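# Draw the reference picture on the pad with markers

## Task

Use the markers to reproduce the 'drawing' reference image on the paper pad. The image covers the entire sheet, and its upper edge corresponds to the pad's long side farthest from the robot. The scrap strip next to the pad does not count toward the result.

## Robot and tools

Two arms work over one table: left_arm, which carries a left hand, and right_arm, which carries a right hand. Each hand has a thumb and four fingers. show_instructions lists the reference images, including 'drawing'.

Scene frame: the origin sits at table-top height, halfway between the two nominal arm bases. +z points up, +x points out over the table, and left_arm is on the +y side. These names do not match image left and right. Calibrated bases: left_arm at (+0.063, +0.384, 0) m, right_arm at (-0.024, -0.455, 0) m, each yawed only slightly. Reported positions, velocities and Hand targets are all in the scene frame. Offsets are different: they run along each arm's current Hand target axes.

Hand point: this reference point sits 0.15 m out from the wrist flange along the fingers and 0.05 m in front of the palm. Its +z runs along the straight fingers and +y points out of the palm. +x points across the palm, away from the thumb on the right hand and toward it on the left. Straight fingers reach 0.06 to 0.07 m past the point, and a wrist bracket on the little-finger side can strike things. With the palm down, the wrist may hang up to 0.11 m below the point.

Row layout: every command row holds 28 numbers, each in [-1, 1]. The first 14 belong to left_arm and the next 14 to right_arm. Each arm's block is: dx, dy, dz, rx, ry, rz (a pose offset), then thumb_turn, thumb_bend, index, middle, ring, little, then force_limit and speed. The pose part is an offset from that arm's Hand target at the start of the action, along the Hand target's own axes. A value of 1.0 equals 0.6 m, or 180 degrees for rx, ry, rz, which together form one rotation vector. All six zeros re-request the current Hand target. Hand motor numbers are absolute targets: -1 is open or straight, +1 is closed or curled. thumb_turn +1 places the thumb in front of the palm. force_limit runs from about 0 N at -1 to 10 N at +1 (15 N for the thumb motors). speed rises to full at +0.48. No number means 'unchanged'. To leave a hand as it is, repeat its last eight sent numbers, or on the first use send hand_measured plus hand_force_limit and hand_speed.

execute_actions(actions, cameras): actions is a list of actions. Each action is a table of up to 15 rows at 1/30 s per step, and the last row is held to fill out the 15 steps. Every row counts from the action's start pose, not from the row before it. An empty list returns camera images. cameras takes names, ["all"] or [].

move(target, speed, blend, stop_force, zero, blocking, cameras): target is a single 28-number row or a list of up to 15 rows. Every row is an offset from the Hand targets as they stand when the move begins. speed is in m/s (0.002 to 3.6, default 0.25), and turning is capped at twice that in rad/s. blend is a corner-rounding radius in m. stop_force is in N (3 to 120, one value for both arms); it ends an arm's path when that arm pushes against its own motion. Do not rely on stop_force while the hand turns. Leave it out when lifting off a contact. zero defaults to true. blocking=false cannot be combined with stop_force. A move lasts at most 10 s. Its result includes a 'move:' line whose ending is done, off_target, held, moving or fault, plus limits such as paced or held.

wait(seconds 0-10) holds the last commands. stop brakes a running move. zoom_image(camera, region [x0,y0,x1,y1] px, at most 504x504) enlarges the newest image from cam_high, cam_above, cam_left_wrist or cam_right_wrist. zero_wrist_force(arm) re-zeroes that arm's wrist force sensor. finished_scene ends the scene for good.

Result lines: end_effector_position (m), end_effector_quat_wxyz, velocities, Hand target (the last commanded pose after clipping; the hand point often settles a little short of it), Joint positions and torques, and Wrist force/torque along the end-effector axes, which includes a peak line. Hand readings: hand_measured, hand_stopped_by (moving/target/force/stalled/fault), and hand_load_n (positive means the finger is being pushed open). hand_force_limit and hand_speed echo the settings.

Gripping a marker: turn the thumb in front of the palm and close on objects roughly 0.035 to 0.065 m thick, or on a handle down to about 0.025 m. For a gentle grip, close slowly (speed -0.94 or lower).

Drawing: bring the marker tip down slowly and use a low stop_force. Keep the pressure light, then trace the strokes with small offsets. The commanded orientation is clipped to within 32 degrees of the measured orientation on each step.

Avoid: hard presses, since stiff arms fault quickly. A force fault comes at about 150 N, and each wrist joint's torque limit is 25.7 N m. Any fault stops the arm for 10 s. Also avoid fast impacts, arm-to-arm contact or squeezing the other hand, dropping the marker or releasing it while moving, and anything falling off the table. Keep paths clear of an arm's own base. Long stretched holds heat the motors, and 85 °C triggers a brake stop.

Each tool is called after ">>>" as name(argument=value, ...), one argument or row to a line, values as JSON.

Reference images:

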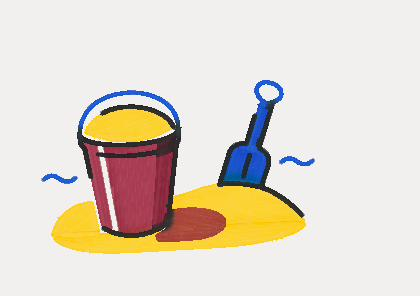

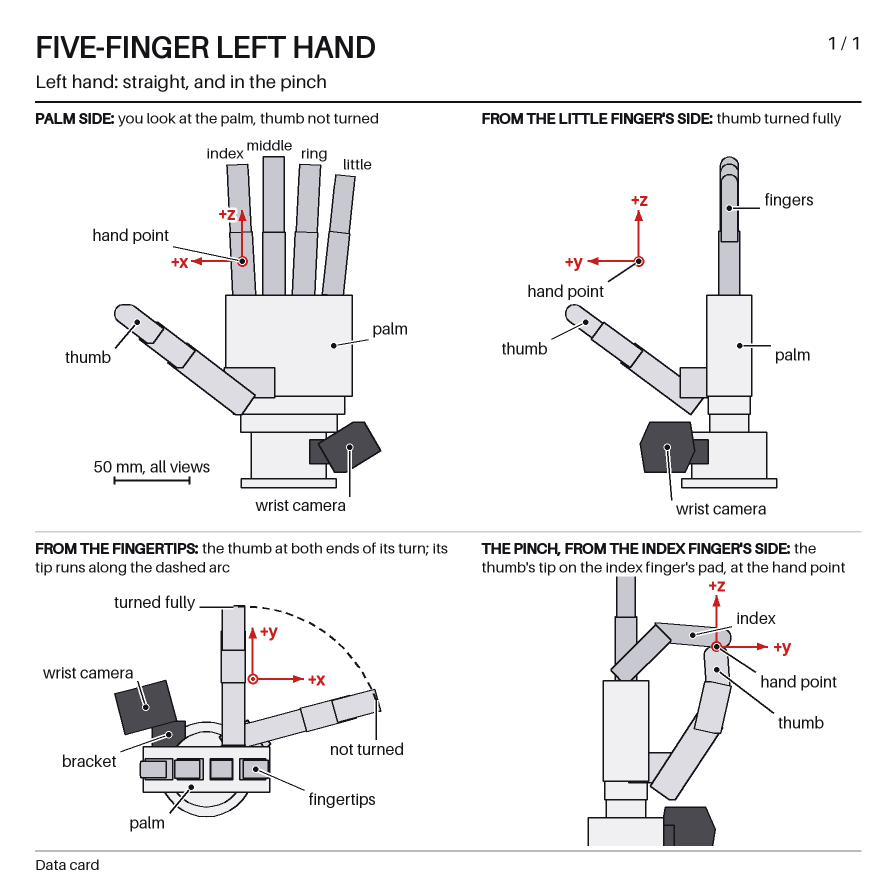

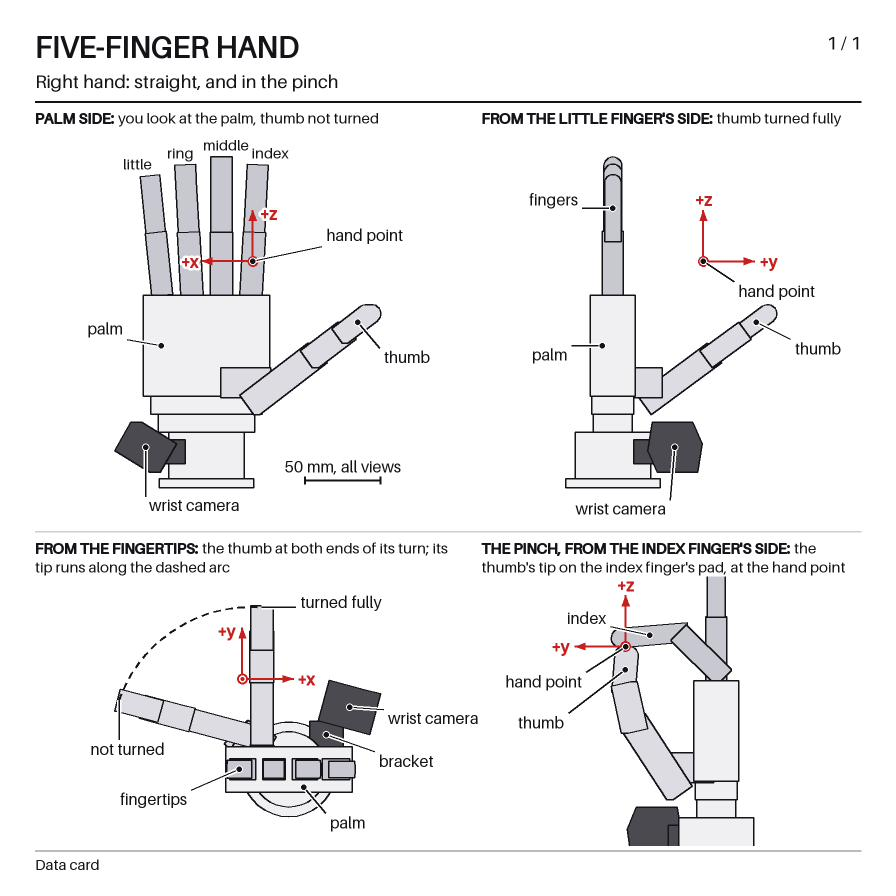

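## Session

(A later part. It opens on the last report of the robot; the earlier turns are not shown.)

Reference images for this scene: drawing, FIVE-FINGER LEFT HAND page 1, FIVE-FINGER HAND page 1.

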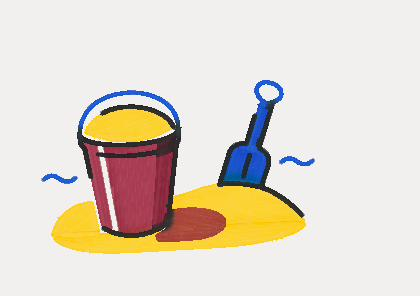

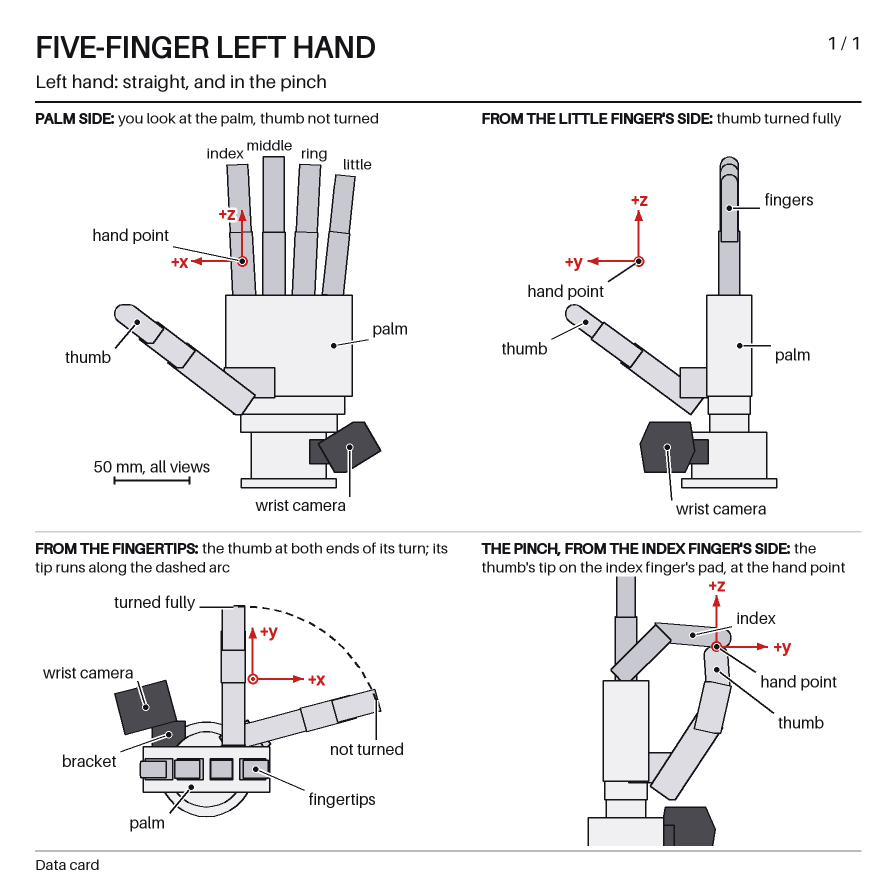

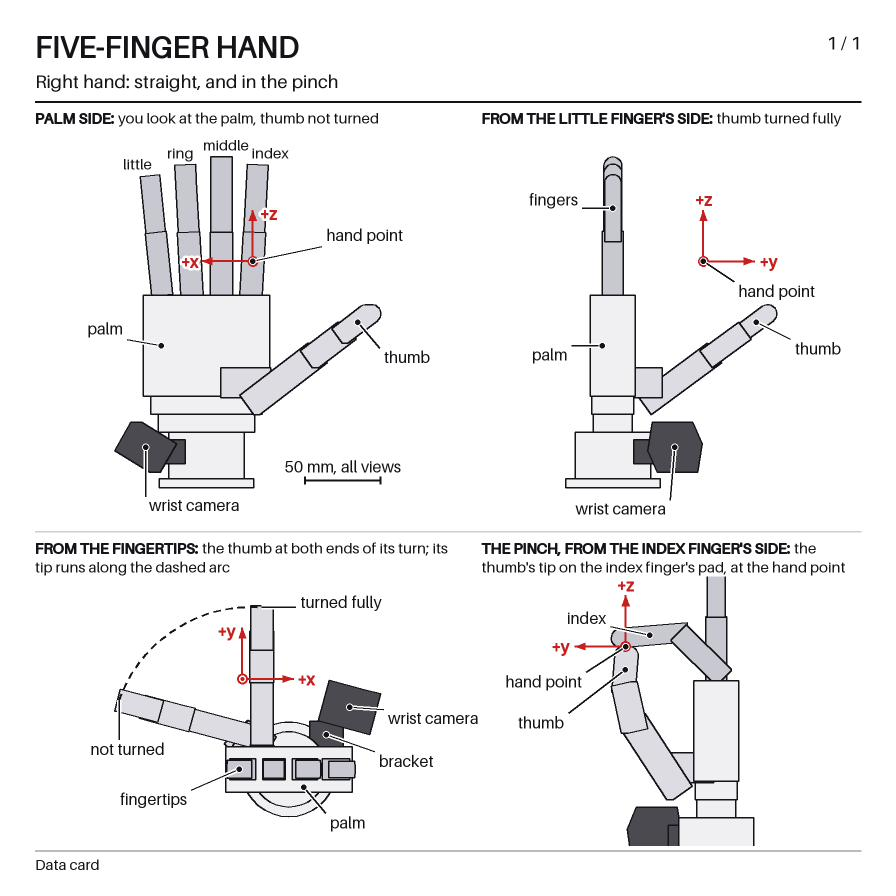

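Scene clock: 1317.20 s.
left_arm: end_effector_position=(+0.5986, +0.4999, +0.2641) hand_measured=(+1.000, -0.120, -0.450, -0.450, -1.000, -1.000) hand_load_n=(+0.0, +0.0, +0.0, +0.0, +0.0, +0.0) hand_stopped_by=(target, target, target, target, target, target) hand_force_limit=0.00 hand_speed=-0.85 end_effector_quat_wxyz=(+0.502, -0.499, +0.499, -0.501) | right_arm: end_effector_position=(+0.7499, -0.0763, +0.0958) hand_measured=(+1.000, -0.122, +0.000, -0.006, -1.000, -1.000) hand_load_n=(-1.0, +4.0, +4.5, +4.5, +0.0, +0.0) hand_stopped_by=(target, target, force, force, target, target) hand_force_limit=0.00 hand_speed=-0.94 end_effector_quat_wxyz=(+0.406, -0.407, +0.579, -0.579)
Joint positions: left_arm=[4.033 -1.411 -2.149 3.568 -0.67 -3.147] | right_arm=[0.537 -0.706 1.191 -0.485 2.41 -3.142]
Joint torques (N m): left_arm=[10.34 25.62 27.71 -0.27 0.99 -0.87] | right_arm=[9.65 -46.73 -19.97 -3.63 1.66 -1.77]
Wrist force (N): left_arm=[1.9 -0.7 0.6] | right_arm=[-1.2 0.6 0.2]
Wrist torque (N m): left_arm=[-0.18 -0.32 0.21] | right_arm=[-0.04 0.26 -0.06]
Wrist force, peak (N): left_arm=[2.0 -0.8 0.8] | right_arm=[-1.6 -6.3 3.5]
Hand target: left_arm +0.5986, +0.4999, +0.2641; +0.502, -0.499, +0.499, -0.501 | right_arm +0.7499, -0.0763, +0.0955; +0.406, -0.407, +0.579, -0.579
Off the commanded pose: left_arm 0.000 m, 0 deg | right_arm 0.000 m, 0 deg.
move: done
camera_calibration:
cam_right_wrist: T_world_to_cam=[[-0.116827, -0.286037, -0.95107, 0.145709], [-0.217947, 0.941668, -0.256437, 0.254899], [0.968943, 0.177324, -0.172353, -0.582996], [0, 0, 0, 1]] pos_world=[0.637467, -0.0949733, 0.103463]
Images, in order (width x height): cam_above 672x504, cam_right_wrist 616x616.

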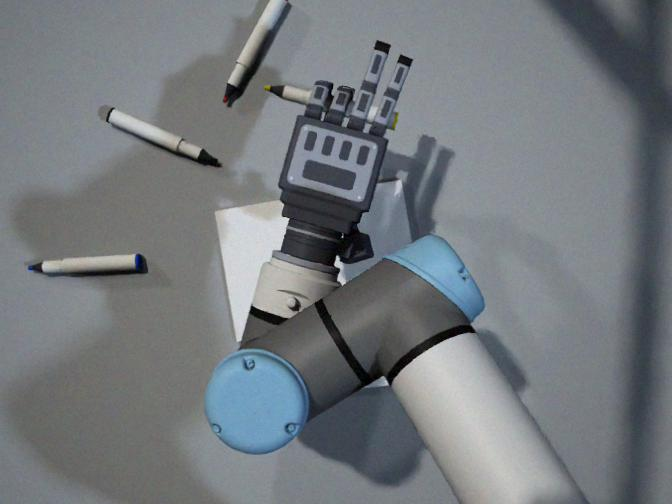

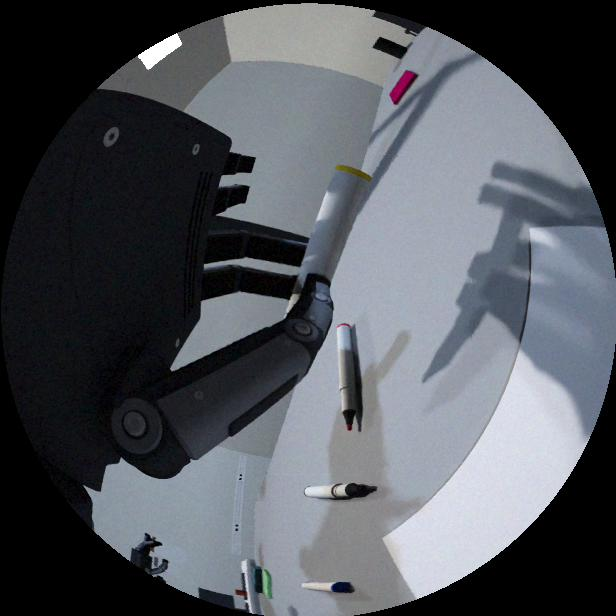

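>>> move(
  target=[0, 0, 0, 0, 0, 0, 1, -0.12, -0.45, -0.45, -1, -1, 0.0, -0.85, 0, 0, 0, 0, 0, 0, 1, -0.12, 0.3, 0.3, -1, -1, 0.5, -0.95],
  cameras=["cam_right_wrist"],
)

>>> zoom_image(
  camera="cam_right_wrist",
  region=[200, 150, 480, 430],
)

Scene clock: 1330.03 s.
left_arm: end_effector_position=(+0.5986, +0.4999, +0.2641) hand_measured=(+1.000, -0.120, -0.450, -0.450, -1.000, -1.000) hand_load_n=(+0.0, +0.5, +0.0, +0.0, +0.0, +0.0) hand_stopped_by=(target, target, target, target, target, target) hand_force_limit=0.00 hand_speed=-0.85 end_effector_quat_wxyz=(+0.502, -0.499, +0.499, -0.501) | right_arm: end_effector_position=(+0.7499, -0.0763, +0.0955) hand_measured=(+1.000, -0.122, +0.012, +0.006, -1.000, -1.000) hand_load_n=(-1.0, +7.0, +7.5, +8.5, +0.0, +0.0) hand_stopped_by=(target, target, force, force, target, target) hand_force_limit=0.50 hand_speed=-0.95 end_effector_quat_wxyz=(+0.406, -0.407, +0.579, -0.579)
Joint positions: left_arm=[4.033 -1.411 -2.149 3.568 -0.67 -3.147] | right_arm=[0.537 -0.706 1.191 -0.485 2.41 -3.142]
Joint torques (N m): left_arm=[10.2 25.12 28.33 -0.43 0.97 -1] | right_arm=[9.29 -45.41 -11.45 -3.67 2.92 2.01]
Wrist force (N): left_arm=[1.9 -0.5 0.9] | right_arm=[-1.0 0.7 0.0]
Wrist torque (N m): left_arm=[-0.17 -0.31 0.20] | right_arm=[-0.01 0.23 -0.04]
Wrist force, peak (N): left_arm=[2.0 -0.9 0.8] | right_arm=[-1.4 0.8 0.3]
Hand target: left_arm +0.5986, +0.4999, +0.2641; +0.502, -0.499, +0.499, -0.501 | right_arm +0.7499, -0.0763, +0.0955; +0.406, -0.407, +0.579, -0.579
Off the commanded pose: left_arm 0.000 m, 0 deg | right_arm 0.000 m, 0 deg.
move: done
camera_calibration:
cam_right_wrist: T_world_to_cam=[[-0.116742, -0.285993, -0.951094, 0.145471], [-0.217918, 0.941681, -0.256414, 0.254828], [0.96896, 0.177326, -0.172256, -0.583052], [0, 0, 0, 1]] pos_world=[0.637468, -0.094973, 0.103263]
Images, in order (width x height): cam_right_wrist 616x616.

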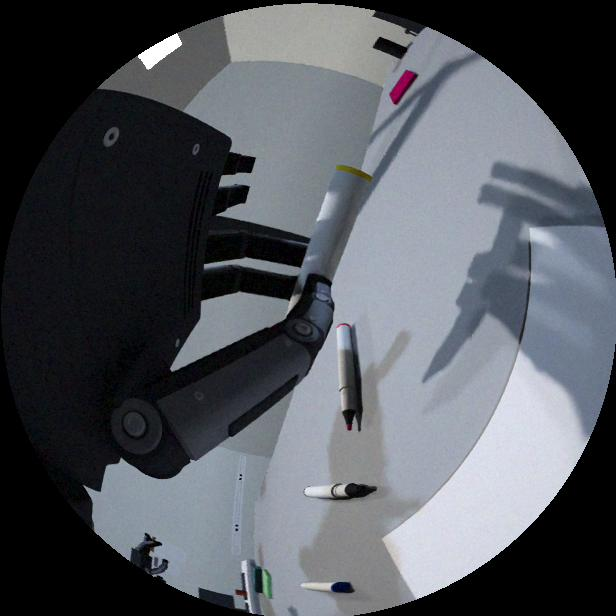

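Scaled by 1.800 from the camera's 616x616 image, which has a finer 880x880 frame.

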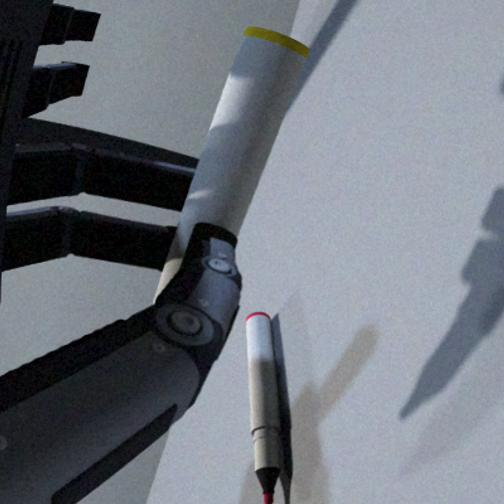

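>>> move(
  target=[0, 0, 0, 0, 0, 0, 1, -0.12, -0.45, -0.45, -1, -1, 0.0, -0.85, 0.1527, -0.1742, -0.4522, 0.1054, -0.1056, -0.492, 1, -0.12, 0.3, 0.3, -1, -1, 0.5, -0.95],
  cameras=["all"],
  speed=0.2,
)

>>> zoom_image(
  camera="cam_high",
  region=[180, 180, 380, 330],
)

Scene clock: 1378.80 s.
left_arm: end_effector_position=(+0.5986, +0.4999, +0.2641) hand_measured=(+1.000, -0.120, -0.450, -0.450, -1.000, -1.000) hand_load_n=(+0.0, +0.0, +0.0, +0.0, +0.0, +0.0) hand_stopped_by=(target, target, target, target, target, target) hand_force_limit=0.00 hand_speed=-0.85 end_effector_quat_wxyz=(+0.502, -0.499, +0.499, -0.501) | right_arm: end_effector_position=(+0.4635, -0.0704, +0.2001) hand_measured=(+1.000, -0.122, +0.012, +0.006, -1.000, -1.000) hand_load_n=(-1.5, +7.5, +7.5, +9.0, +0.0, +0.0) hand_stopped_by=(target, target, force, force, target, target) hand_force_limit=0.50 hand_speed=-0.95 end_effector_quat_wxyz=(-0.027, +0.707, +0.027, +0.706)
Joint positions: left_arm=[4.033 -1.411 -2.149 3.568 -0.67 -3.147] | right_arm=[0.835 -1.213 1.84 -0.625 2.286 -4.712]
Joint torques (N m): left_arm=[9.86 24.66 28.47 -0.44 0.89 -0.97] | right_arm=[-6.21 -26.1 -29.17 -3.48 0.28 1.15]
Wrist force (N): left_arm=[1.9 -0.8 0.6] | right_arm=[0.5 0.3 0.6]
Wrist torque (N m): left_arm=[-0.20 -0.32 0.21] | right_arm=[-0.02 -0.09 0.13]
Wrist force, peak (N): left_arm=[2.0 -0.7 1.2] | right_arm=[-1.4 1.0 0.8]
Hand target: left_arm +0.5986, +0.4999, +0.2641; +0.502, -0.499, +0.499, -0.501 | right_arm +0.4636, -0.0704, +0.2001; -0.027, +0.707, +0.027, +0.706
Off the commanded pose: left_arm 0.000 m, 0 deg | right_arm 0.000 m, 0 deg.
move: done
camera_calibration:
cam_left_wrist: T_world_to_cam=[[-0.00799676, -0.223668, 0.974633, -0.146483], [-0.526795, -0.827504, -0.194226, 0.779179], [0.849955, -0.514985, -0.11121, -0.108387], [0, 0, 0, 1]] pos_world=[0.50142, 0.556192, 0.28205]
cam_right_wrist: T_world_to_cam=[[0.0599506, -0.949228, 0.308825, -0.167578], [-0.503927, -0.295843, -0.811501, 0.370229], [0.861663, -0.106975, -0.496077, -0.194097], [0, 0, 0, 1]] pos_world=[0.363861, -0.0703031, 0.255907]

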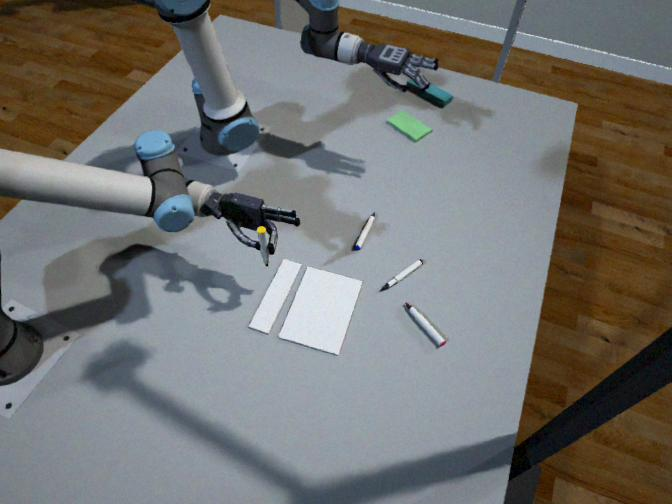

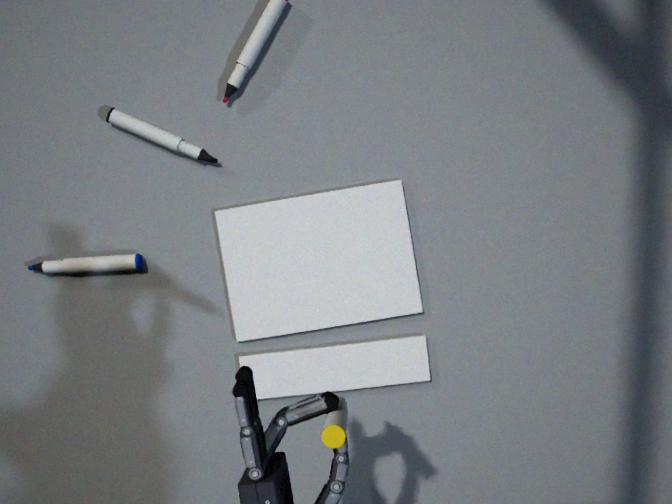

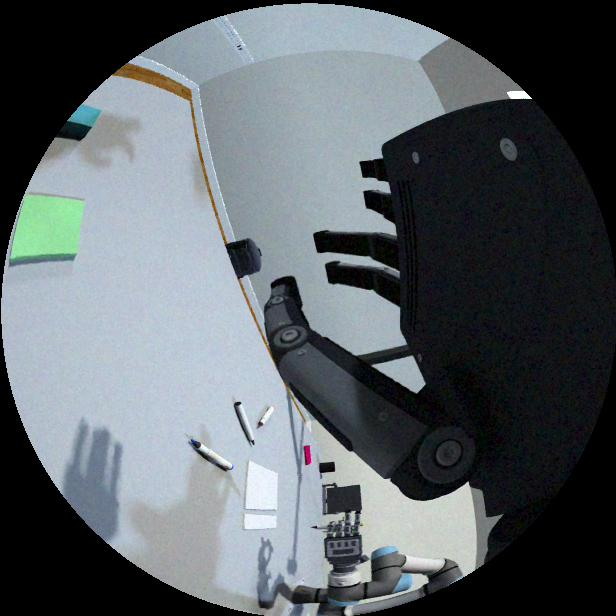

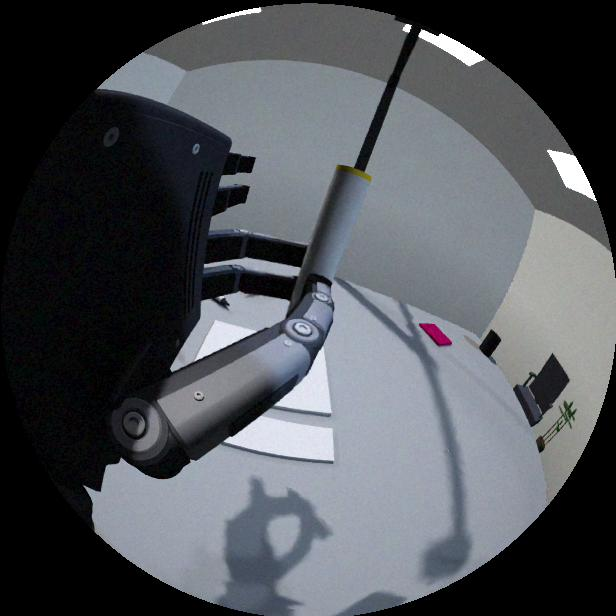

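Scaled by 2.520.

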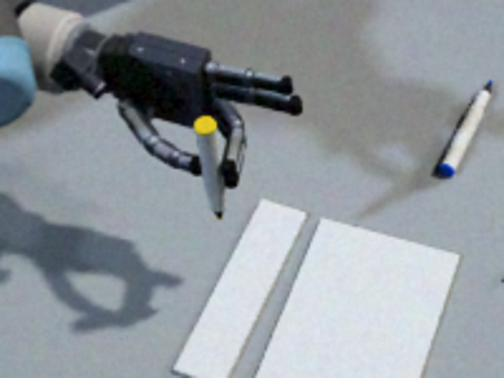

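>>> move(
  target=[0, 0, 0, 0, 0, 0, 1, -0.12, -0.45, -0.45, -1, -1, 0.0, -0.85, -0.2, 0, 0, 0, 0, 0, 1, -0.12, 0.3, 0.3, -1, -1, 0.5, -0.95],
  cameras=["cam_high", "cam_above"],
  speed=0.1,
  stop_force=5,
)

>>> zoom_image(
  camera="cam_high",
  region=[220, 200, 340, 300],
)

>>> zoom_image(
  camera="cam_above",
  region=[230, 320, 450, 500],
)

Scene clock: 1405.30 s.
left_arm: end_effector_position=(+0.5986, +0.4999, +0.2641) hand_measured=(+1.000, -0.120, -0.450, -0.450, -1.000, -1.000) hand_load_n=(+0.0, +0.0, +0.0, +0.0, +0.0, +0.0) hand_stopped_by=(target, target, target, target, target, target) hand_force_limit=0.00 hand_speed=-0.85 end_effector_quat_wxyz=(+0.502, -0.499, +0.499, -0.501) | right_arm: end_effector_position=(+0.4635, -0.0705, +0.0801) hand_measured=(+1.000, -0.122, +0.012, +0.006, -1.000, -1.000) hand_load_n=(-1.0, +7.0, +8.0, +8.5, +0.0, +0.0) hand_stopped_by=(target, target, force, force, target, target) hand_force_limit=0.50 hand_speed=-0.95 end_effector_quat_wxyz=(-0.027, +0.707, +0.027, +0.706)
Joint positions: left_arm=[4.033 -1.411 -2.149 3.568 -0.67 -3.147] | right_arm=[0.835 -1.007 1.922 -0.914 2.286 -4.712]
Joint torques (N m): left_arm=[9.27 25.71 28.53 -0.34 0.87 -0.98] | right_arm=[-7.32 -36.17 -24.24 -2.38 -1.02 -2.98]
Wrist force (N): left_arm=[1.7 -0.9 0.2] | right_arm=[0.1 0.1 1.0]
Wrist torque (N m): left_arm=[-0.18 -0.30 0.19] | right_arm=[-0.07 -0.08 0.12]
Wrist force, peak (N): left_arm=[2.0 -0.8 0.7] | right_arm=[1.4 0.3 1.1]
Hand target: left_arm +0.5986, +0.4999, +0.2641; +0.502, -0.499, +0.499, -0.501 | right_arm +0.4635, -0.0705, +0.0801; -0.027, +0.707, +0.027, +0.706
Off the commanded pose: left_arm 0.000 m, 0 deg | right_arm 0.000 m, 0 deg.
move: done
Images, in order (width x height): cam_high 672x504, cam_above 672x504.

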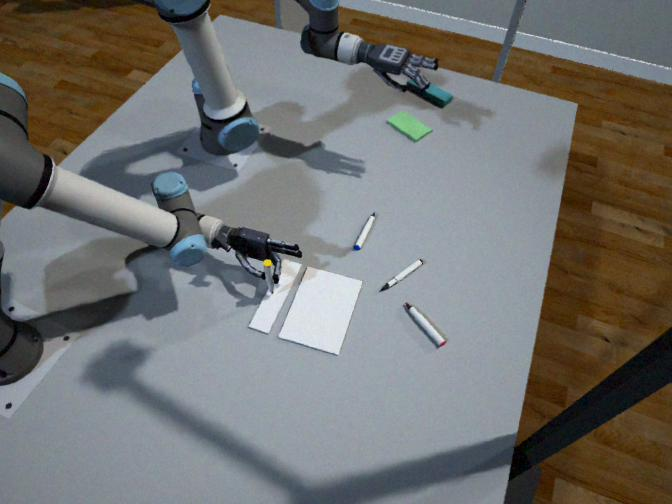

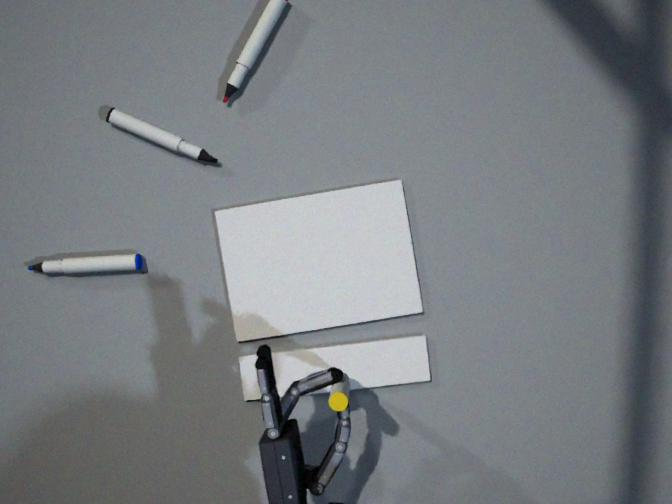

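Scaled by 4.200.

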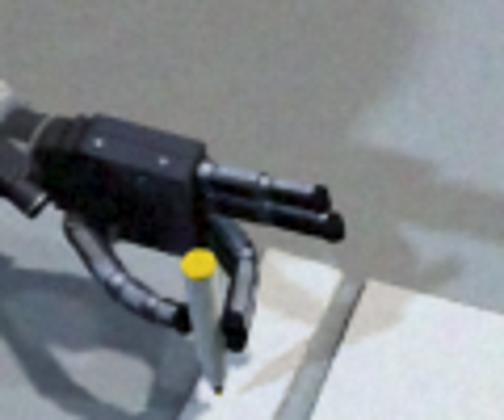

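Scaled by 2.291.

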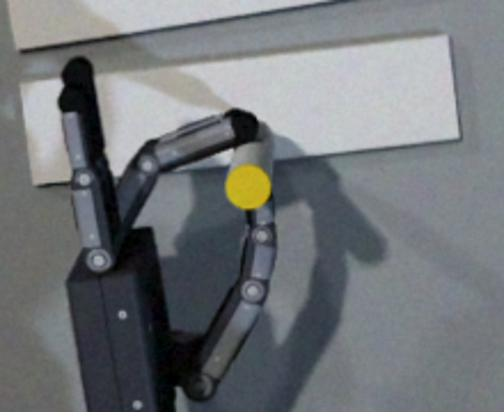

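>>> move(
  target=[0, 0, 0, 0, 0, 0, 1, -0.12, -0.45, -0.45, -1, -1, 0.0, -0.85, -0.06, 0, 0, 0, 0, 0, 1, -0.12, 0.3, 0.3, -1, -1, 0.5, -0.95],
  cameras=["cam_high"],
  speed=0.008,
  stop_force=3,
)

>>> zoom_image(
  camera="cam_high",
  region=[220, 220, 320, 320],
)

Scene clock: 1430.60 s.
left_arm: end_effector_position=(+0.5986, +0.4999, +0.2641) hand_measured=(+1.000, -0.120, -0.450, -0.450, -1.000, -1.000) hand_load_n=(+0.0, +0.5, +0.0, +0.0, +0.0, -0.5) hand_stopped_by=(target, target, target, target, target, target) hand_force_limit=0.00 hand_speed=-0.85 end_effector_quat_wxyz=(+0.502, -0.499, +0.499, -0.501) | right_arm: end_effector_position=(+0.4635, -0.0705, +0.0683) hand_measured=(+1.000, -0.122, +0.012, +0.006, -1.000, -1.000) hand_load_n=(-1.5, +7.0, +7.5, +9.0, +0.0, +0.0) hand_stopped_by=(target, target, force, force, target, target) hand_force_limit=0.50 hand_speed=-0.95 end_effector_quat_wxyz=(-0.027, +0.707, +0.027, +0.706)
Joint positions: left_arm=[4.033 -1.411 -2.149 3.568 -0.67 -3.147] | right_arm=[0.835 -0.983 1.925 -0.941 2.286 -4.712]
Joint torques (N m): left_arm=[9.4 26.09 28.43 -0.52 0.7 -0.94] | right_arm=[-6.12 -46.27 -15.57 1.73 -2.2 -1.67]
Wrist force (N): left_arm=[1.6 -0.7 0.6] | right_arm=[3.2 0.1 1.3]
Wrist torque (N m): left_arm=[-0.19 -0.27 0.19] | right_arm=[-0.08 -0.04 0.12]
Wrist force, peak (N): left_arm=[2.0 -1.0 0.8] | right_arm=[5.7 -0.1 1.4]
Hand target: left_arm +0.5986, +0.4999, +0.2641; +0.502, -0.499, +0.499, -0.501 | right_arm +0.4635, -0.0705, +0.0683; -0.027, +0.707, +0.027, +0.706 (not the last commanded pose)
Off the commanded pose: left_arm 0.000 m, 0 deg | right_arm 0.024 m, 0 deg.
move: contact (right_arm)
Images, in order (width x height): cam_high 672x504.

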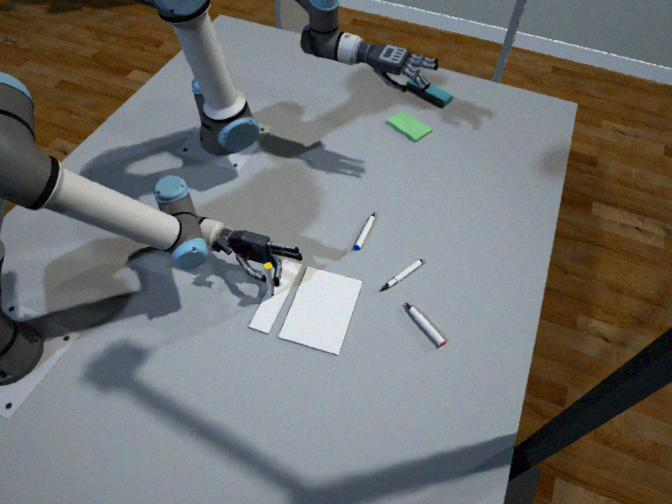

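Scaled by 5.040.

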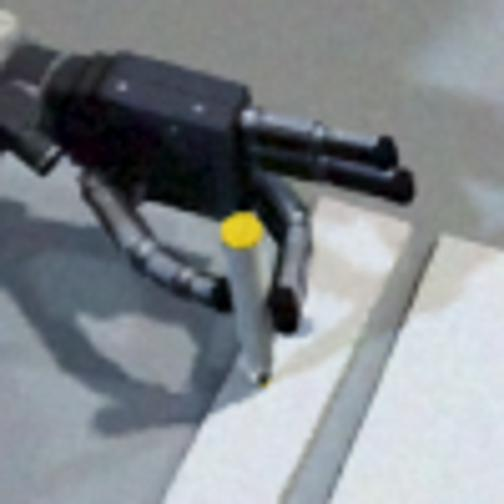

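>>> move(
  target=[
    [0, 0, 0, 0, 0, 0, 1, -0.12, -0.45, -0.45, -1, -1, 0.0, -0.85, 0, 0.05, 0, 0, 0, 0, 1, -0.12, 0.3, 0.3, -1, -1, 0.5, -0.95],
    [0, 0, 0, 0, 0, 0, 1, -0.12, -0.45, -0.45, -1, -1, 0.0, -0.85, 0.05, 0.05, 0, 0, 0, 0, 1, -0.12, 0.3, 0.3, -1, -1, 0.5, -0.95],
    [0, 0, 0, 0, 0, 0, 1, -0.12, -0.45, -0.45, -1, -1, 0.0, -0.85, 0.05, -0.12, -0.1, 0, 0, 0, 1, -0.12, 0.3, 0.3, -1, -1, 0.5, -0.95],
  ],
  cameras=["cam_high", "cam_above"],
  speed=[0.02, 0.03, 0.1],
)

>>> zoom_image(
  camera="cam_above",
  region=[230, 320, 450, 430],
)

>>> zoom_image(
  camera="cam_high",
  region=[230, 240, 310, 340],
)

Scene clock: 1449.53 s.
left_arm: end_effector_position=(+0.5986, +0.4999, +0.2641) hand_measured=(+1.000, -0.120, -0.450, -0.450, -1.000, -1.000) hand_load_n=(+0.0, +0.5, +0.0, +0.0, -0.5, +0.0) hand_stopped_by=(target, target, target, target, target, target) hand_force_limit=0.00 hand_speed=-0.85 end_effector_quat_wxyz=(+0.502, -0.499, +0.499, -0.501) | right_arm: end_effector_position=(+0.3982, -0.0033, +0.0983) hand_measured=(+1.000, -0.122, +0.012, +0.006, -1.000, -1.000) hand_load_n=(-1.5, +6.5, +8.0, +8.5, +0.0, +0.0) hand_stopped_by=(target, target, force, force, target, target) hand_force_limit=0.50 hand_speed=-0.95 end_effector_quat_wxyz=(-0.027, +0.707, +0.027, +0.706)
Joint positions: left_arm=[4.033 -1.411 -2.149 3.568 -0.67 -3.147] | right_arm=[1.028 -0.982 1.804 -0.82 2.478 -4.712]
Joint torques (N m): left_arm=[8.95 24.86 28.79 -0.32 0.5 -0.99] | right_arm=[-1.12 -49.61 -9.94 -3.31 -2.61 2.8]
Wrist force (N): left_arm=[1.5 -0.6 0.8] | right_arm=[-0.1 0.1 1.1]
Wrist torque (N m): left_arm=[-0.18 -0.24 0.17] | right_arm=[-0.08 -0.02 0.12]
Wrist force, peak (N): left_arm=[2.1 -0.9 0.9] | right_arm=[3.5 0.0 1.3]
Hand target: left_arm +0.5986, +0.4999, +0.2641; +0.502, -0.499, +0.499, -0.501 | right_arm +0.3982, -0.0033, +0.0983; -0.027, +0.707, +0.027, +0.706
Off the commanded pose: left_arm 0.000 m, 0 deg | right_arm 0.000 m, 0 deg.
move: done
Images, in order (width x height): cam_high 672x504, cam_above 672x504.

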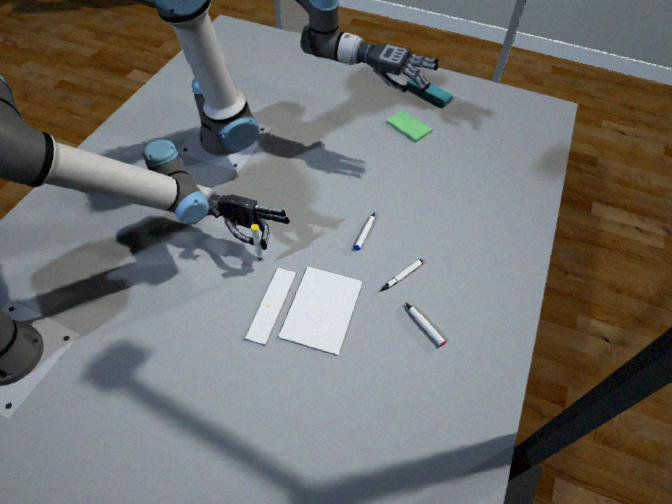

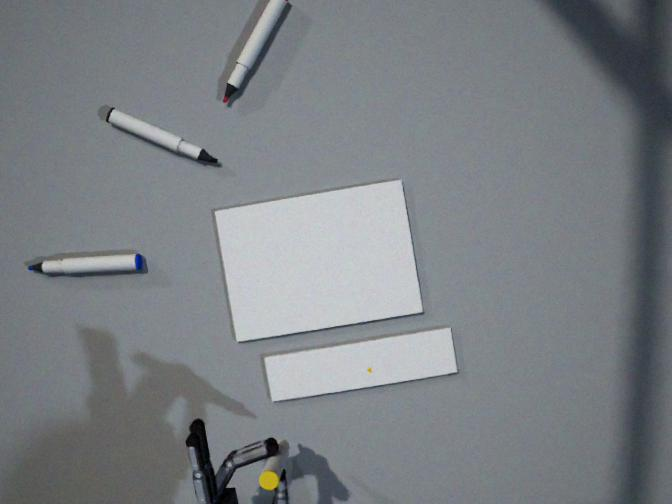

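Scaled by 2.291.

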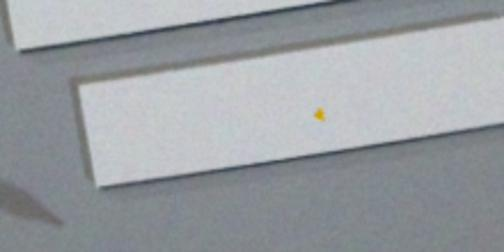

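Scaled by 5.040.

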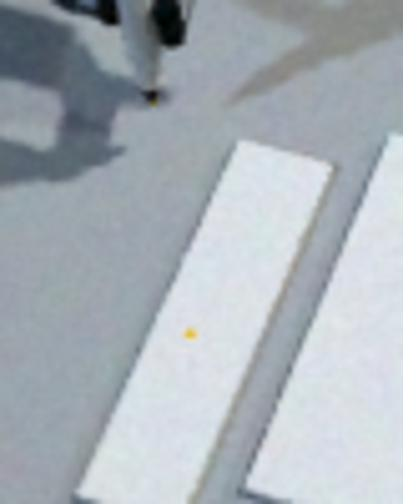

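>>> move(
  target=[0, 0, 0, 0, 0, 0, 1, -0.12, -0.45, -0.45, -1, -1, 0.0, -0.85, 0, 0.1282, 0.1002, 0, 0, 0, 1, -0.12, 0.3, 0.3, -1, -1, 0.5, -0.95],
  cameras=[],
  speed=0.1,
)

>>> move(
  target=[
    [0, 0, 0, 0, 0, 0, 1, -0.12, -0.45, -0.45, -1, -1, 0.0, -0.85, -0.0467, 0, 0, 0, 0, 0, 1, -0.12, 0.3, 0.3, -1, -1, 0.5, -0.95],
    [0, 0, 0, 0, 0, 0, 1, -0.12, -0.45, -0.45, -1, -1, 0.0, -0.85, -0.0482, 0, 0, 0, 0, 0, 1, -0.12, 0.3, 0.3, -1, -1, 0.5, -0.95],
  ],
  cameras=[],
  speed=[0.04, 0.005],
  stop_force=3,
)

Scene clock: 1484.40 s.
left_arm: end_effector_position=(+0.5986, +0.4999, +0.2641) hand_measured=(+1.000, -0.120, -0.450, -0.450, -1.000, -1.000) hand_load_n=(+0.0, +0.0, -0.5, +0.0, +0.0, +0.0) hand_stopped_by=(target, target, target, target, target, target) hand_force_limit=0.00 hand_speed=-0.85 end_effector_quat_wxyz=(+0.502, -0.499, +0.499, -0.501) | right_arm: end_effector_position=(+0.4640, -0.0754, +0.0984) hand_measured=(+1.000, -0.122, +0.012, +0.006, -1.000, -1.000) hand_load_n=(-1.0, +7.0, +8.0, +9.0, +0.0, +0.0) hand_stopped_by=(target, target, force, force, target, target) hand_force_limit=0.50 hand_speed=-0.95 end_effector_quat_wxyz=(-0.027, +0.707, +0.027, +0.706)
Joint positions: left_arm=[4.033 -1.411 -2.149 3.568 -0.67 -3.147] | right_arm=[0.827 -1.049 1.928 -0.878 2.278 -4.713]
Joint torques (N m): left_arm=[9.09 23.97 27.64 -0.28 0.33 -0.92] | right_arm=[-0.97 -28.98 -25.13 1.21 2.17 -2.99]
Wrist force (N): left_arm=[1.7 -0.7 0.7] | right_arm=[0.1 0.2 1.1]
Wrist torque (N m): left_arm=[-0.19 -0.29 0.19] | right_arm=[-0.04 -0.07 0.11]
Wrist force, peak (N): left_arm=[2.1 -0.8 0.6] | right_arm=[0.1 0.9 1.8]
Hand target: left_arm +0.5986, +0.4999, +0.2641; +0.502, -0.499, +0.499, -0.501 | right_arm +0.4640, -0.0754, +0.0984; -0.027, +0.707, +0.027, +0.706
Off the commanded pose: left_arm 0.000 m, 0 deg | right_arm 0.000 m, 0 deg.
move: done
No camera images: "cameras" was empty.

Scene clock: 1485.87 s.
left_arm: end_effector_position=(+0.5986, +0.4999, +0.2641) hand_measured=(+1.000, -0.120, -0.450, -0.450, -1.000, -1.000) hand_load_n=(+0.0, +0.0, +0.0, +0.0, +0.0, +0.0) hand_stopped_by=(target, target, target, target, target, target) hand_force_limit=0.00 hand_speed=-0.85 end_effector_quat_wxyz=(+0.502, -0.499, +0.499, -0.501) | right_arm: end_effector_position=(+0.4640, -0.0754, +0.0694) hand_measured=(+1.000, -0.122, +0.012, +0.006, -1.000, -1.000) hand_load_n=(-1.0, +7.0, +7.5, +9.0, -0.5, +0.0) hand_stopped_by=(target, target, force, force, target, target) hand_force_limit=0.50 hand_speed=-0.95 end_effector_quat_wxyz=(-0.027, +0.707, +0.027, +0.706)
Joint positions: left_arm=[4.033 -1.411 -2.149 3.568 -0.67 -3.147] | right_arm=[0.827 -0.991 1.937 -0.945 2.277 -4.712]
Joint torques (N m): left_arm=[8.87 24.55 28.41 -0.54 0.43 -0.96] | right_arm=[-7.82 -34.3 -5.39 -2.35 -2.38 1.11]
Wrist force (N): left_arm=[1.5 -0.6 0.4] | right_arm=[0.1 0.0 1.0]
Wrist torque (N m): left_arm=[-0.15 -0.26 0.18] | right_arm=[-0.10 -0.08 0.11]
Wrist force, peak (N): left_arm=[2.0 -0.8 0.8] | right_arm=[0.1 -0.2 1.4]
Hand target: left_arm +0.5986, +0.4999, +0.2641; +0.502, -0.499, +0.499, -0.501 | right_arm +0.4640, -0.0754, +0.0694; -0.027, +0.707, +0.027, +0.706
Off the commanded pose: left_arm 0.000 m, 0 deg | right_arm 0.000 m, 0 deg.
move: done
No camera images: "cameras" was empty.

>>> move(
  target=[0, 0, 0, 0, 0, 0, 1, -0.12, -0.45, -0.45, -1, -1, 0.0, -0.85, -0.0010, 0, 0, 0, 0, 0, 1, -0.12, 0.3, 0.3, -1, -1, 0.5, -0.95],
  cameras=[],
  speed=0.005,
)

>>> wait(
  seconds=0.5,
)

Scene clock: 1494.07 s.
left_arm: end_effector_position=(+0.5986, +0.4999, +0.2641) hand_measured=(+1.000, -0.120, -0.450, -0.450, -1.000, -1.000) hand_load_n=(+0.0, +0.0, +0.0, +0.0, -0.5, +0.0) hand_stopped_by=(target, target, target, target, target, target) hand_force_limit=0.00 hand_speed=-0.85 end_effector_quat_wxyz=(+0.502, -0.499, +0.499, -0.501) | right_arm: end_effector_position=(+0.4640, -0.0754, +0.0688) hand_measured=(+1.000, -0.122, +0.012, +0.006, -1.000, -1.000) hand_load_n=(-1.0, +6.5, +8.0, +8.5, +0.0, +0.0) hand_stopped_by=(target, target, force, force, target, target) hand_force_limit=0.50 hand_speed=-0.95 end_effector_quat_wxyz=(-0.027, +0.707, +0.027, +0.706)
Joint positions: left_arm=[4.033 -1.411 -2.149 3.568 -0.67 -3.147] | right_arm=[0.827 -0.99 1.937 -0.946 2.277 -4.712]
Joint torques (N m): left_arm=[7.91 25.14 28.21 -0.23 0.29 -0.99] | right_arm=[-7.09 -30.91 -6.39 -3.33 -2.5 -2.21]
Wrist force (N): left_arm=[1.9 -0.7 0.7] | right_arm=[0.2 0.2 0.8]
Wrist torque (N m): left_arm=[-0.20 -0.31 0.20] | right_arm=[-0.05 -0.08 0.12]
Wrist force, peak (N): left_arm=[1.9 -1.0 1.0] | right_arm=[0.0 0.1 1.4]
Hand target: left_arm +0.5986, +0.4999, +0.2641; +0.502, -0.499, +0.499, -0.501 | right_arm +0.4640, -0.0754, +0.0688; -0.027, +0.707, +0.027, +0.706
Off the commanded pose: left_arm 0.000 m, 0 deg | right_arm 0.000 m, 0 deg.
move: done
No camera images: "cameras" was empty.

Scene clock: 1494.57 s.
left_arm: end_effector_position=(+0.5986, +0.4999, +0.2641) hand_measured=(+1.000, -0.120, -0.450, -0.450, -1.000, -1.000) hand_load_n=(+0.0, +0.0, -0.5, +0.0, +0.0, +0.0) hand_stopped_by=(target, target, target, target, target, target) hand_force_limit=0.00 hand_speed=-0.85 end_effector_quat_wxyz=(+0.502, -0.499, +0.499, -0.501) | right_arm: end_effector_position=(+0.4640, -0.0754, +0.0688) hand_measured=(+1.000, -0.122, +0.012, +0.006, -1.000, -1.000) hand_load_n=(-1.0, +6.5, +8.0, +9.0, +0.0, +0.0) hand_stopped_by=(target, target, force, force, target, target) hand_force_limit=0.50 hand_speed=-0.95 end_effector_quat_wxyz=(-0.027, +0.707, +0.027, +0.706)
Joint positions: left_arm=[4.033 -1.411 -2.149 3.568 -0.67 -3.147] | right_arm=[0.827 -0.99 1.937 -0.946 2.277 -4.712]
Joint torques (N m): left_arm=[9.13 25.31 29.1 -0.36 0.51 -0.89] | right_arm=[-8.18 -32.89 -6.86 -2.54 -2.43 -2.85]
Wrist force (N): left_arm=[1.7 -0.8 0.6] | right_arm=[0.0 -0.1 1.0]
Wrist torque (N m): left_arm=[-0.20 -0.30 0.20] | right_arm=[-0.11 -0.05 0.10]
Wrist force, peak (N): left_arm=[2.0 -0.7 0.7] | right_arm=[0.2 0.2 1.3]
Hand target: left_arm +0.5986, +0.4999, +0.2641; +0.502, -0.499, +0.499, -0.501 | right_arm +0.4640, -0.0754, +0.0688; -0.027, +0.707, +0.027, +0.706
Off the commanded pose: left_arm 0.000 m, 0 deg | right_arm 0.000 m, 0 deg.
wait: 0.50 s; at rest by 0.17 s

>>> move(
  target=[0, 0, 0, 0, 0, 0, 1, -0.12, -0.45, -0.45, -1, -1, 0.0, -0.85, -0.0007, 0, 0, 0, 0, 0, 1, -0.12, 0.3, 0.3, -1, -1, 0.5, -0.95],
  cameras=[],
  speed=0.003,
)

>>> move(
  target=[0, 0, 0, 0, 0, 0, 1, -0.12, -0.45, -0.45, -1, -1, 0.0, -0.85, -0.0004, 0, 0, 0, 0, 0, 1, -0.12, 0.3, 0.3, -1, -1, 0.5, -0.95],
  cameras=[],
  speed=0.003,
)

Scene clock: 1505.70 s.
left_arm: end_effector_position=(+0.5986, +0.4999, +0.2641) hand_measured=(+1.000, -0.120, -0.450, -0.450, -1.000, -1.000) hand_load_n=(+0.0, +0.0, +0.0, +0.0, +0.0, +0.0) hand_stopped_by=(target, target, target, target, target, target) hand_force_limit=0.00 hand_speed=-0.85 end_effector_quat_wxyz=(+0.502, -0.499, +0.499, -0.501) | right_arm: end_effector_position=(+0.4640, -0.0754, +0.0684) hand_measured=(+1.000, -0.122, +0.012, +0.006, -1.000, -1.000) hand_load_n=(-1.5, +7.0, +8.0, +9.0, +0.0, +0.0) hand_stopped_by=(target, target, force, force, target, target) hand_force_limit=0.50 hand_speed=-0.95 end_effector_quat_wxyz=(-0.027, +0.707, +0.027, +0.706)
Joint positions: left_arm=[4.033 -1.411 -2.149 3.568 -0.67 -3.147] | right_arm=[0.827 -0.989 1.937 -0.947 2.277 -4.713]
Joint torques (N m): left_arm=[8.91 25.22 28.76 -0.36 0.31 -1.07] | right_arm=[-7.73 -30.01 -4.88 -3.23 -2.32 -2.78]
Wrist force (N): left_arm=[1.8 -0.6 0.7] | right_arm=[1.8 0.0 1.0]
Wrist torque (N m): left_arm=[-0.18 -0.31 0.20] | right_arm=[-0.08 -0.01 0.10]
Wrist force, peak (N): left_arm=[2.1 -1.0 0.5] | right_arm=[2.1 0.1 1.1]
Hand target: left_arm +0.5986, +0.4999, +0.2641; +0.502, -0.499, +0.499, -0.501 | right_arm +0.4640, -0.0754, +0.0684; -0.027, +0.707, +0.027, +0.706
Off the commanded pose: left_arm 0.000 m, 0 deg | right_arm 0.000 m, 0 deg.
move: done
No camera images: "cameras" was empty.

Scene clock: 1506.40 s.
left_arm: end_effector_position=(+0.5986, +0.4999, +0.2641) hand_measured=(+1.000, -0.120, -0.450, -0.450, -1.000, -1.000) hand_load_n=(+0.0, +0.0, +0.0, +0.0, +0.0, +0.0) hand_stopped_by=(target, target, target, target, target, target) hand_force_limit=0.00 hand_speed=-0.85 end_effector_quat_wxyz=(+0.502, -0.499, +0.499, -0.501) | right_arm: end_effector_position=(+0.4640, -0.0754, +0.0682) hand_measured=(+1.000, -0.122, +0.012, +0.006, -1.000, -1.000) hand_load_n=(-2.0, +7.0, +7.5, +9.0, +0.0, +0.0) hand_stopped_by=(target, target, force, force, target, target) hand_force_limit=0.50 hand_speed=-0.95 end_effector_quat_wxyz=(-0.027, +0.707, +0.027, +0.706)
Joint positions: left_arm=[4.033 -1.411 -2.149 3.568 -0.67 -3.147] | right_arm=[0.827 -0.989 1.938 -0.948 2.277 -4.713]
Joint torques (N m): left_arm=[8.4 25.24 28.63 -0.39 0.27 -0.91] | right_arm=[-7.94 -27.25 -3.64 -2.79 -2.17 -2.6]
Wrist force (N): left_arm=[1.9 -0.6 0.6] | right_arm=[4.4 0.1 1.1]
Wrist torque (N m): left_arm=[-0.16 -0.32 0.20] | right_arm=[-0.06 -0.03 0.11]
Wrist force, peak (N): left_arm=[2.0 -0.6 0.7] | right_arm=[4.5 0.0 1.5]
Hand target: left_arm +0.5986, +0.4999, +0.2641; +0.502, -0.499, +0.499, -0.501 | right_arm +0.4640, -0.0754, +0.0682; -0.027, +0.707, +0.027, +0.706
Off the commanded pose: left_arm 0.000 m, 0 deg | right_arm 0.000 m, 0 deg.
move: done
No camera images: "cameras" was empty.

>>> move(
  target=[
    [0, 0, 0, 0, 0, 0, 1, -0.12, -0.45, -0.45, -1, -1, 0.0, -0.85, 0.0005, 0, 0, 0, 0, 0, 1, -0.12, 0.3, 0.3, -1, -1, 0.5, -0.95],
    [0, 0, 0, 0, 0, 0, 1, -0.12, -0.45, -0.45, -1, -1, 0.0, -0.85, 0.0005, 0.03, 0, 0, 0, 0, 1, -0.12, 0.3, 0.3, -1, -1, 0.5, -0.95],
  ],
  cameras=[],
  speed=0.01,
)

>>> move(
  target=[
    [0, 0, 0, 0, 0, 0, 1, -0.12, -0.45, -0.45, -1, -1, 0.0, -0.85, 0.05, 0, 0, 0, 0, 0, 1, -0.12, 0.3, 0.3, -1, -1, 0.5, -0.95],
    [0, 0, 0, 0, 0, 0, 1, -0.12, -0.45, -0.45, -1, -1, 0.0, -0.85, 0.05, 0, -0.15, 0, 0, 0, 1, -0.12, 0.3, 0.3, -1, -1, 0.5, -0.95],
  ],
  cameras=["cam_high", "cam_above"],
  speed=[0.05, 0.15],
)

>>> zoom_image(
  camera="cam_above",
  region=[250, 310, 470, 420],
)

>>> zoom_image(
  camera="cam_high",
  region=[230, 250, 310, 350],
)

Scene clock: 1537.97 s.
left_arm: end_effector_position=(+0.5986, +0.4999, +0.2641) hand_measured=(+1.000, -0.120, -0.450, -0.450, -1.000, -1.000) hand_load_n=(+0.0, +0.0, +0.0, +0.0, -0.5, +0.0) hand_stopped_by=(target, target, target, target, target, target) hand_force_limit=0.00 hand_speed=-0.85 end_effector_quat_wxyz=(+0.502, -0.499, +0.499, -0.501) | right_arm: end_effector_position=(+0.4654, -0.0934, +0.0685) hand_measured=(+1.000, -0.122, +0.012, +0.006, -1.000, -1.000) hand_load_n=(-1.5, +6.5, +8.0, +8.5, +0.0, +0.0) hand_stopped_by=(target, target, force, force, target, target) hand_force_limit=0.50 hand_speed=-0.95 end_effector_quat_wxyz=(-0.027, +0.707, +0.027, +0.706)
Joint positions: left_arm=[4.033 -1.411 -2.149 3.568 -0.67 -3.147] | right_arm=[0.796 -1.012 1.983 -0.97 2.247 -4.712]
Joint torques (N m): left_arm=[6.06 24.32 28.6 -0.42 -0.2 -1.07] | right_arm=[3.96 -37.01 -15.6 -2.54 -1.33 -0.89]
Wrist force (N): left_arm=[1.7 -0.6 0.8] | right_arm=[1.5 -0.5 0.6]
Wrist torque (N m): left_arm=[-0.19 -0.28 0.19] | right_arm=[-0.07 0.01 0.11]
Wrist force, peak (N): left_arm=[2.2 -0.9 0.7] | right_arm=[4.8 0.1 1.4]
Hand target: left_arm +0.5986, +0.4999, +0.2641; +0.502, -0.499, +0.499, -0.501 | right_arm +0.4654, -0.0933, +0.0685; -0.027, +0.707, +0.027, +0.706
Off the commanded pose: left_arm 0.000 m, 0 deg | right_arm 0.000 m, 0 deg.
move: done
No camera images: "cameras" was empty.

Scene clock: 1539.77 s.
left_arm: end_effector_position=(+0.5986, +0.4999, +0.2641) hand_measured=(+1.000, -0.120, -0.450, -0.450, -1.000, -1.000) hand_load_n=(+0.0, +0.0, +0.0, +0.0, +0.0, +0.0) hand_stopped_by=(target, target, target, target, target, target) hand_force_limit=0.00 hand_speed=-0.85 end_effector_quat_wxyz=(+0.502, -0.499, +0.499, -0.501) | right_arm: end_effector_position=(+0.3757, -0.1002, +0.0986) hand_measured=(+1.000, -0.122, +0.012, +0.006, -1.000, -1.000) hand_load_n=(-1.0, +6.5, +8.0, +9.0, +0.0, +0.0) hand_stopped_by=(target, target, force, force, target, target) hand_force_limit=0.50 hand_speed=-0.95 end_effector_quat_wxyz=(-0.027, +0.707, +0.027, +0.706)
Joint positions: left_arm=[4.033 -1.411 -2.149 3.568 -0.67 -3.147] | right_arm=[0.941 -1.148 2.106 -0.957 2.392 -4.712]
Joint torques (N m): left_arm=[6.85 25.03 28 -0.31 -0.33 -0.93] | right_arm=[5.08 -23.75 -18.97 1.44 -1.69 -2.47]
Wrist force (N): left_arm=[1.5 -0.8 0.4] | right_arm=[-0.2 0.5 0.8]
Wrist torque (N m): left_arm=[-0.18 -0.27 0.19] | right_arm=[-0.02 0.01 0.07]
Wrist force, peak (N): left_arm=[2.1 -0.8 0.8] | right_arm=[-0.5 0.4 2.0]
Hand target: left_arm +0.5986, +0.4999, +0.2641; +0.502, -0.499, +0.499, -0.501 | right_arm +0.3756, -0.1002, +0.0985; -0.027, +0.707, +0.027, +0.706
Off the commanded pose: left_arm 0.000 m, 0 deg | right_arm 0.000 m, 0 deg.
move: done
Images, in order (width x height): cam_high 672x504, cam_above 672x504.

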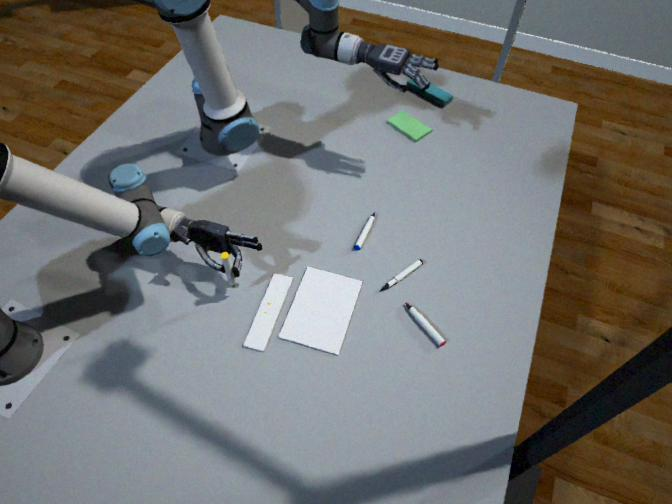

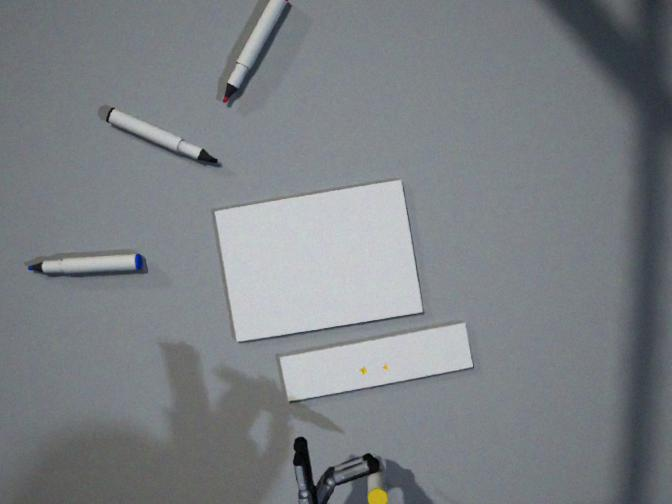

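Scaled by 2.291.

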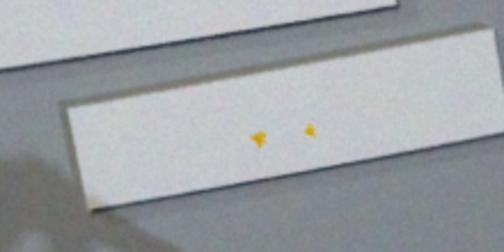

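Scaled by 5.040.

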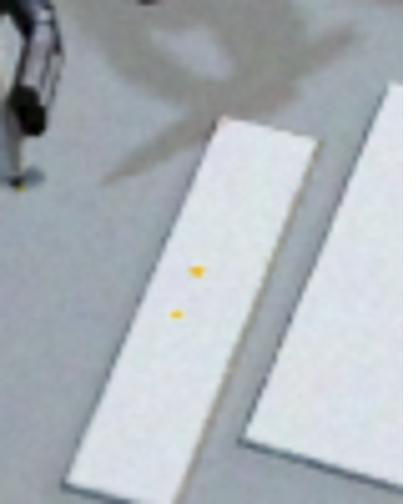

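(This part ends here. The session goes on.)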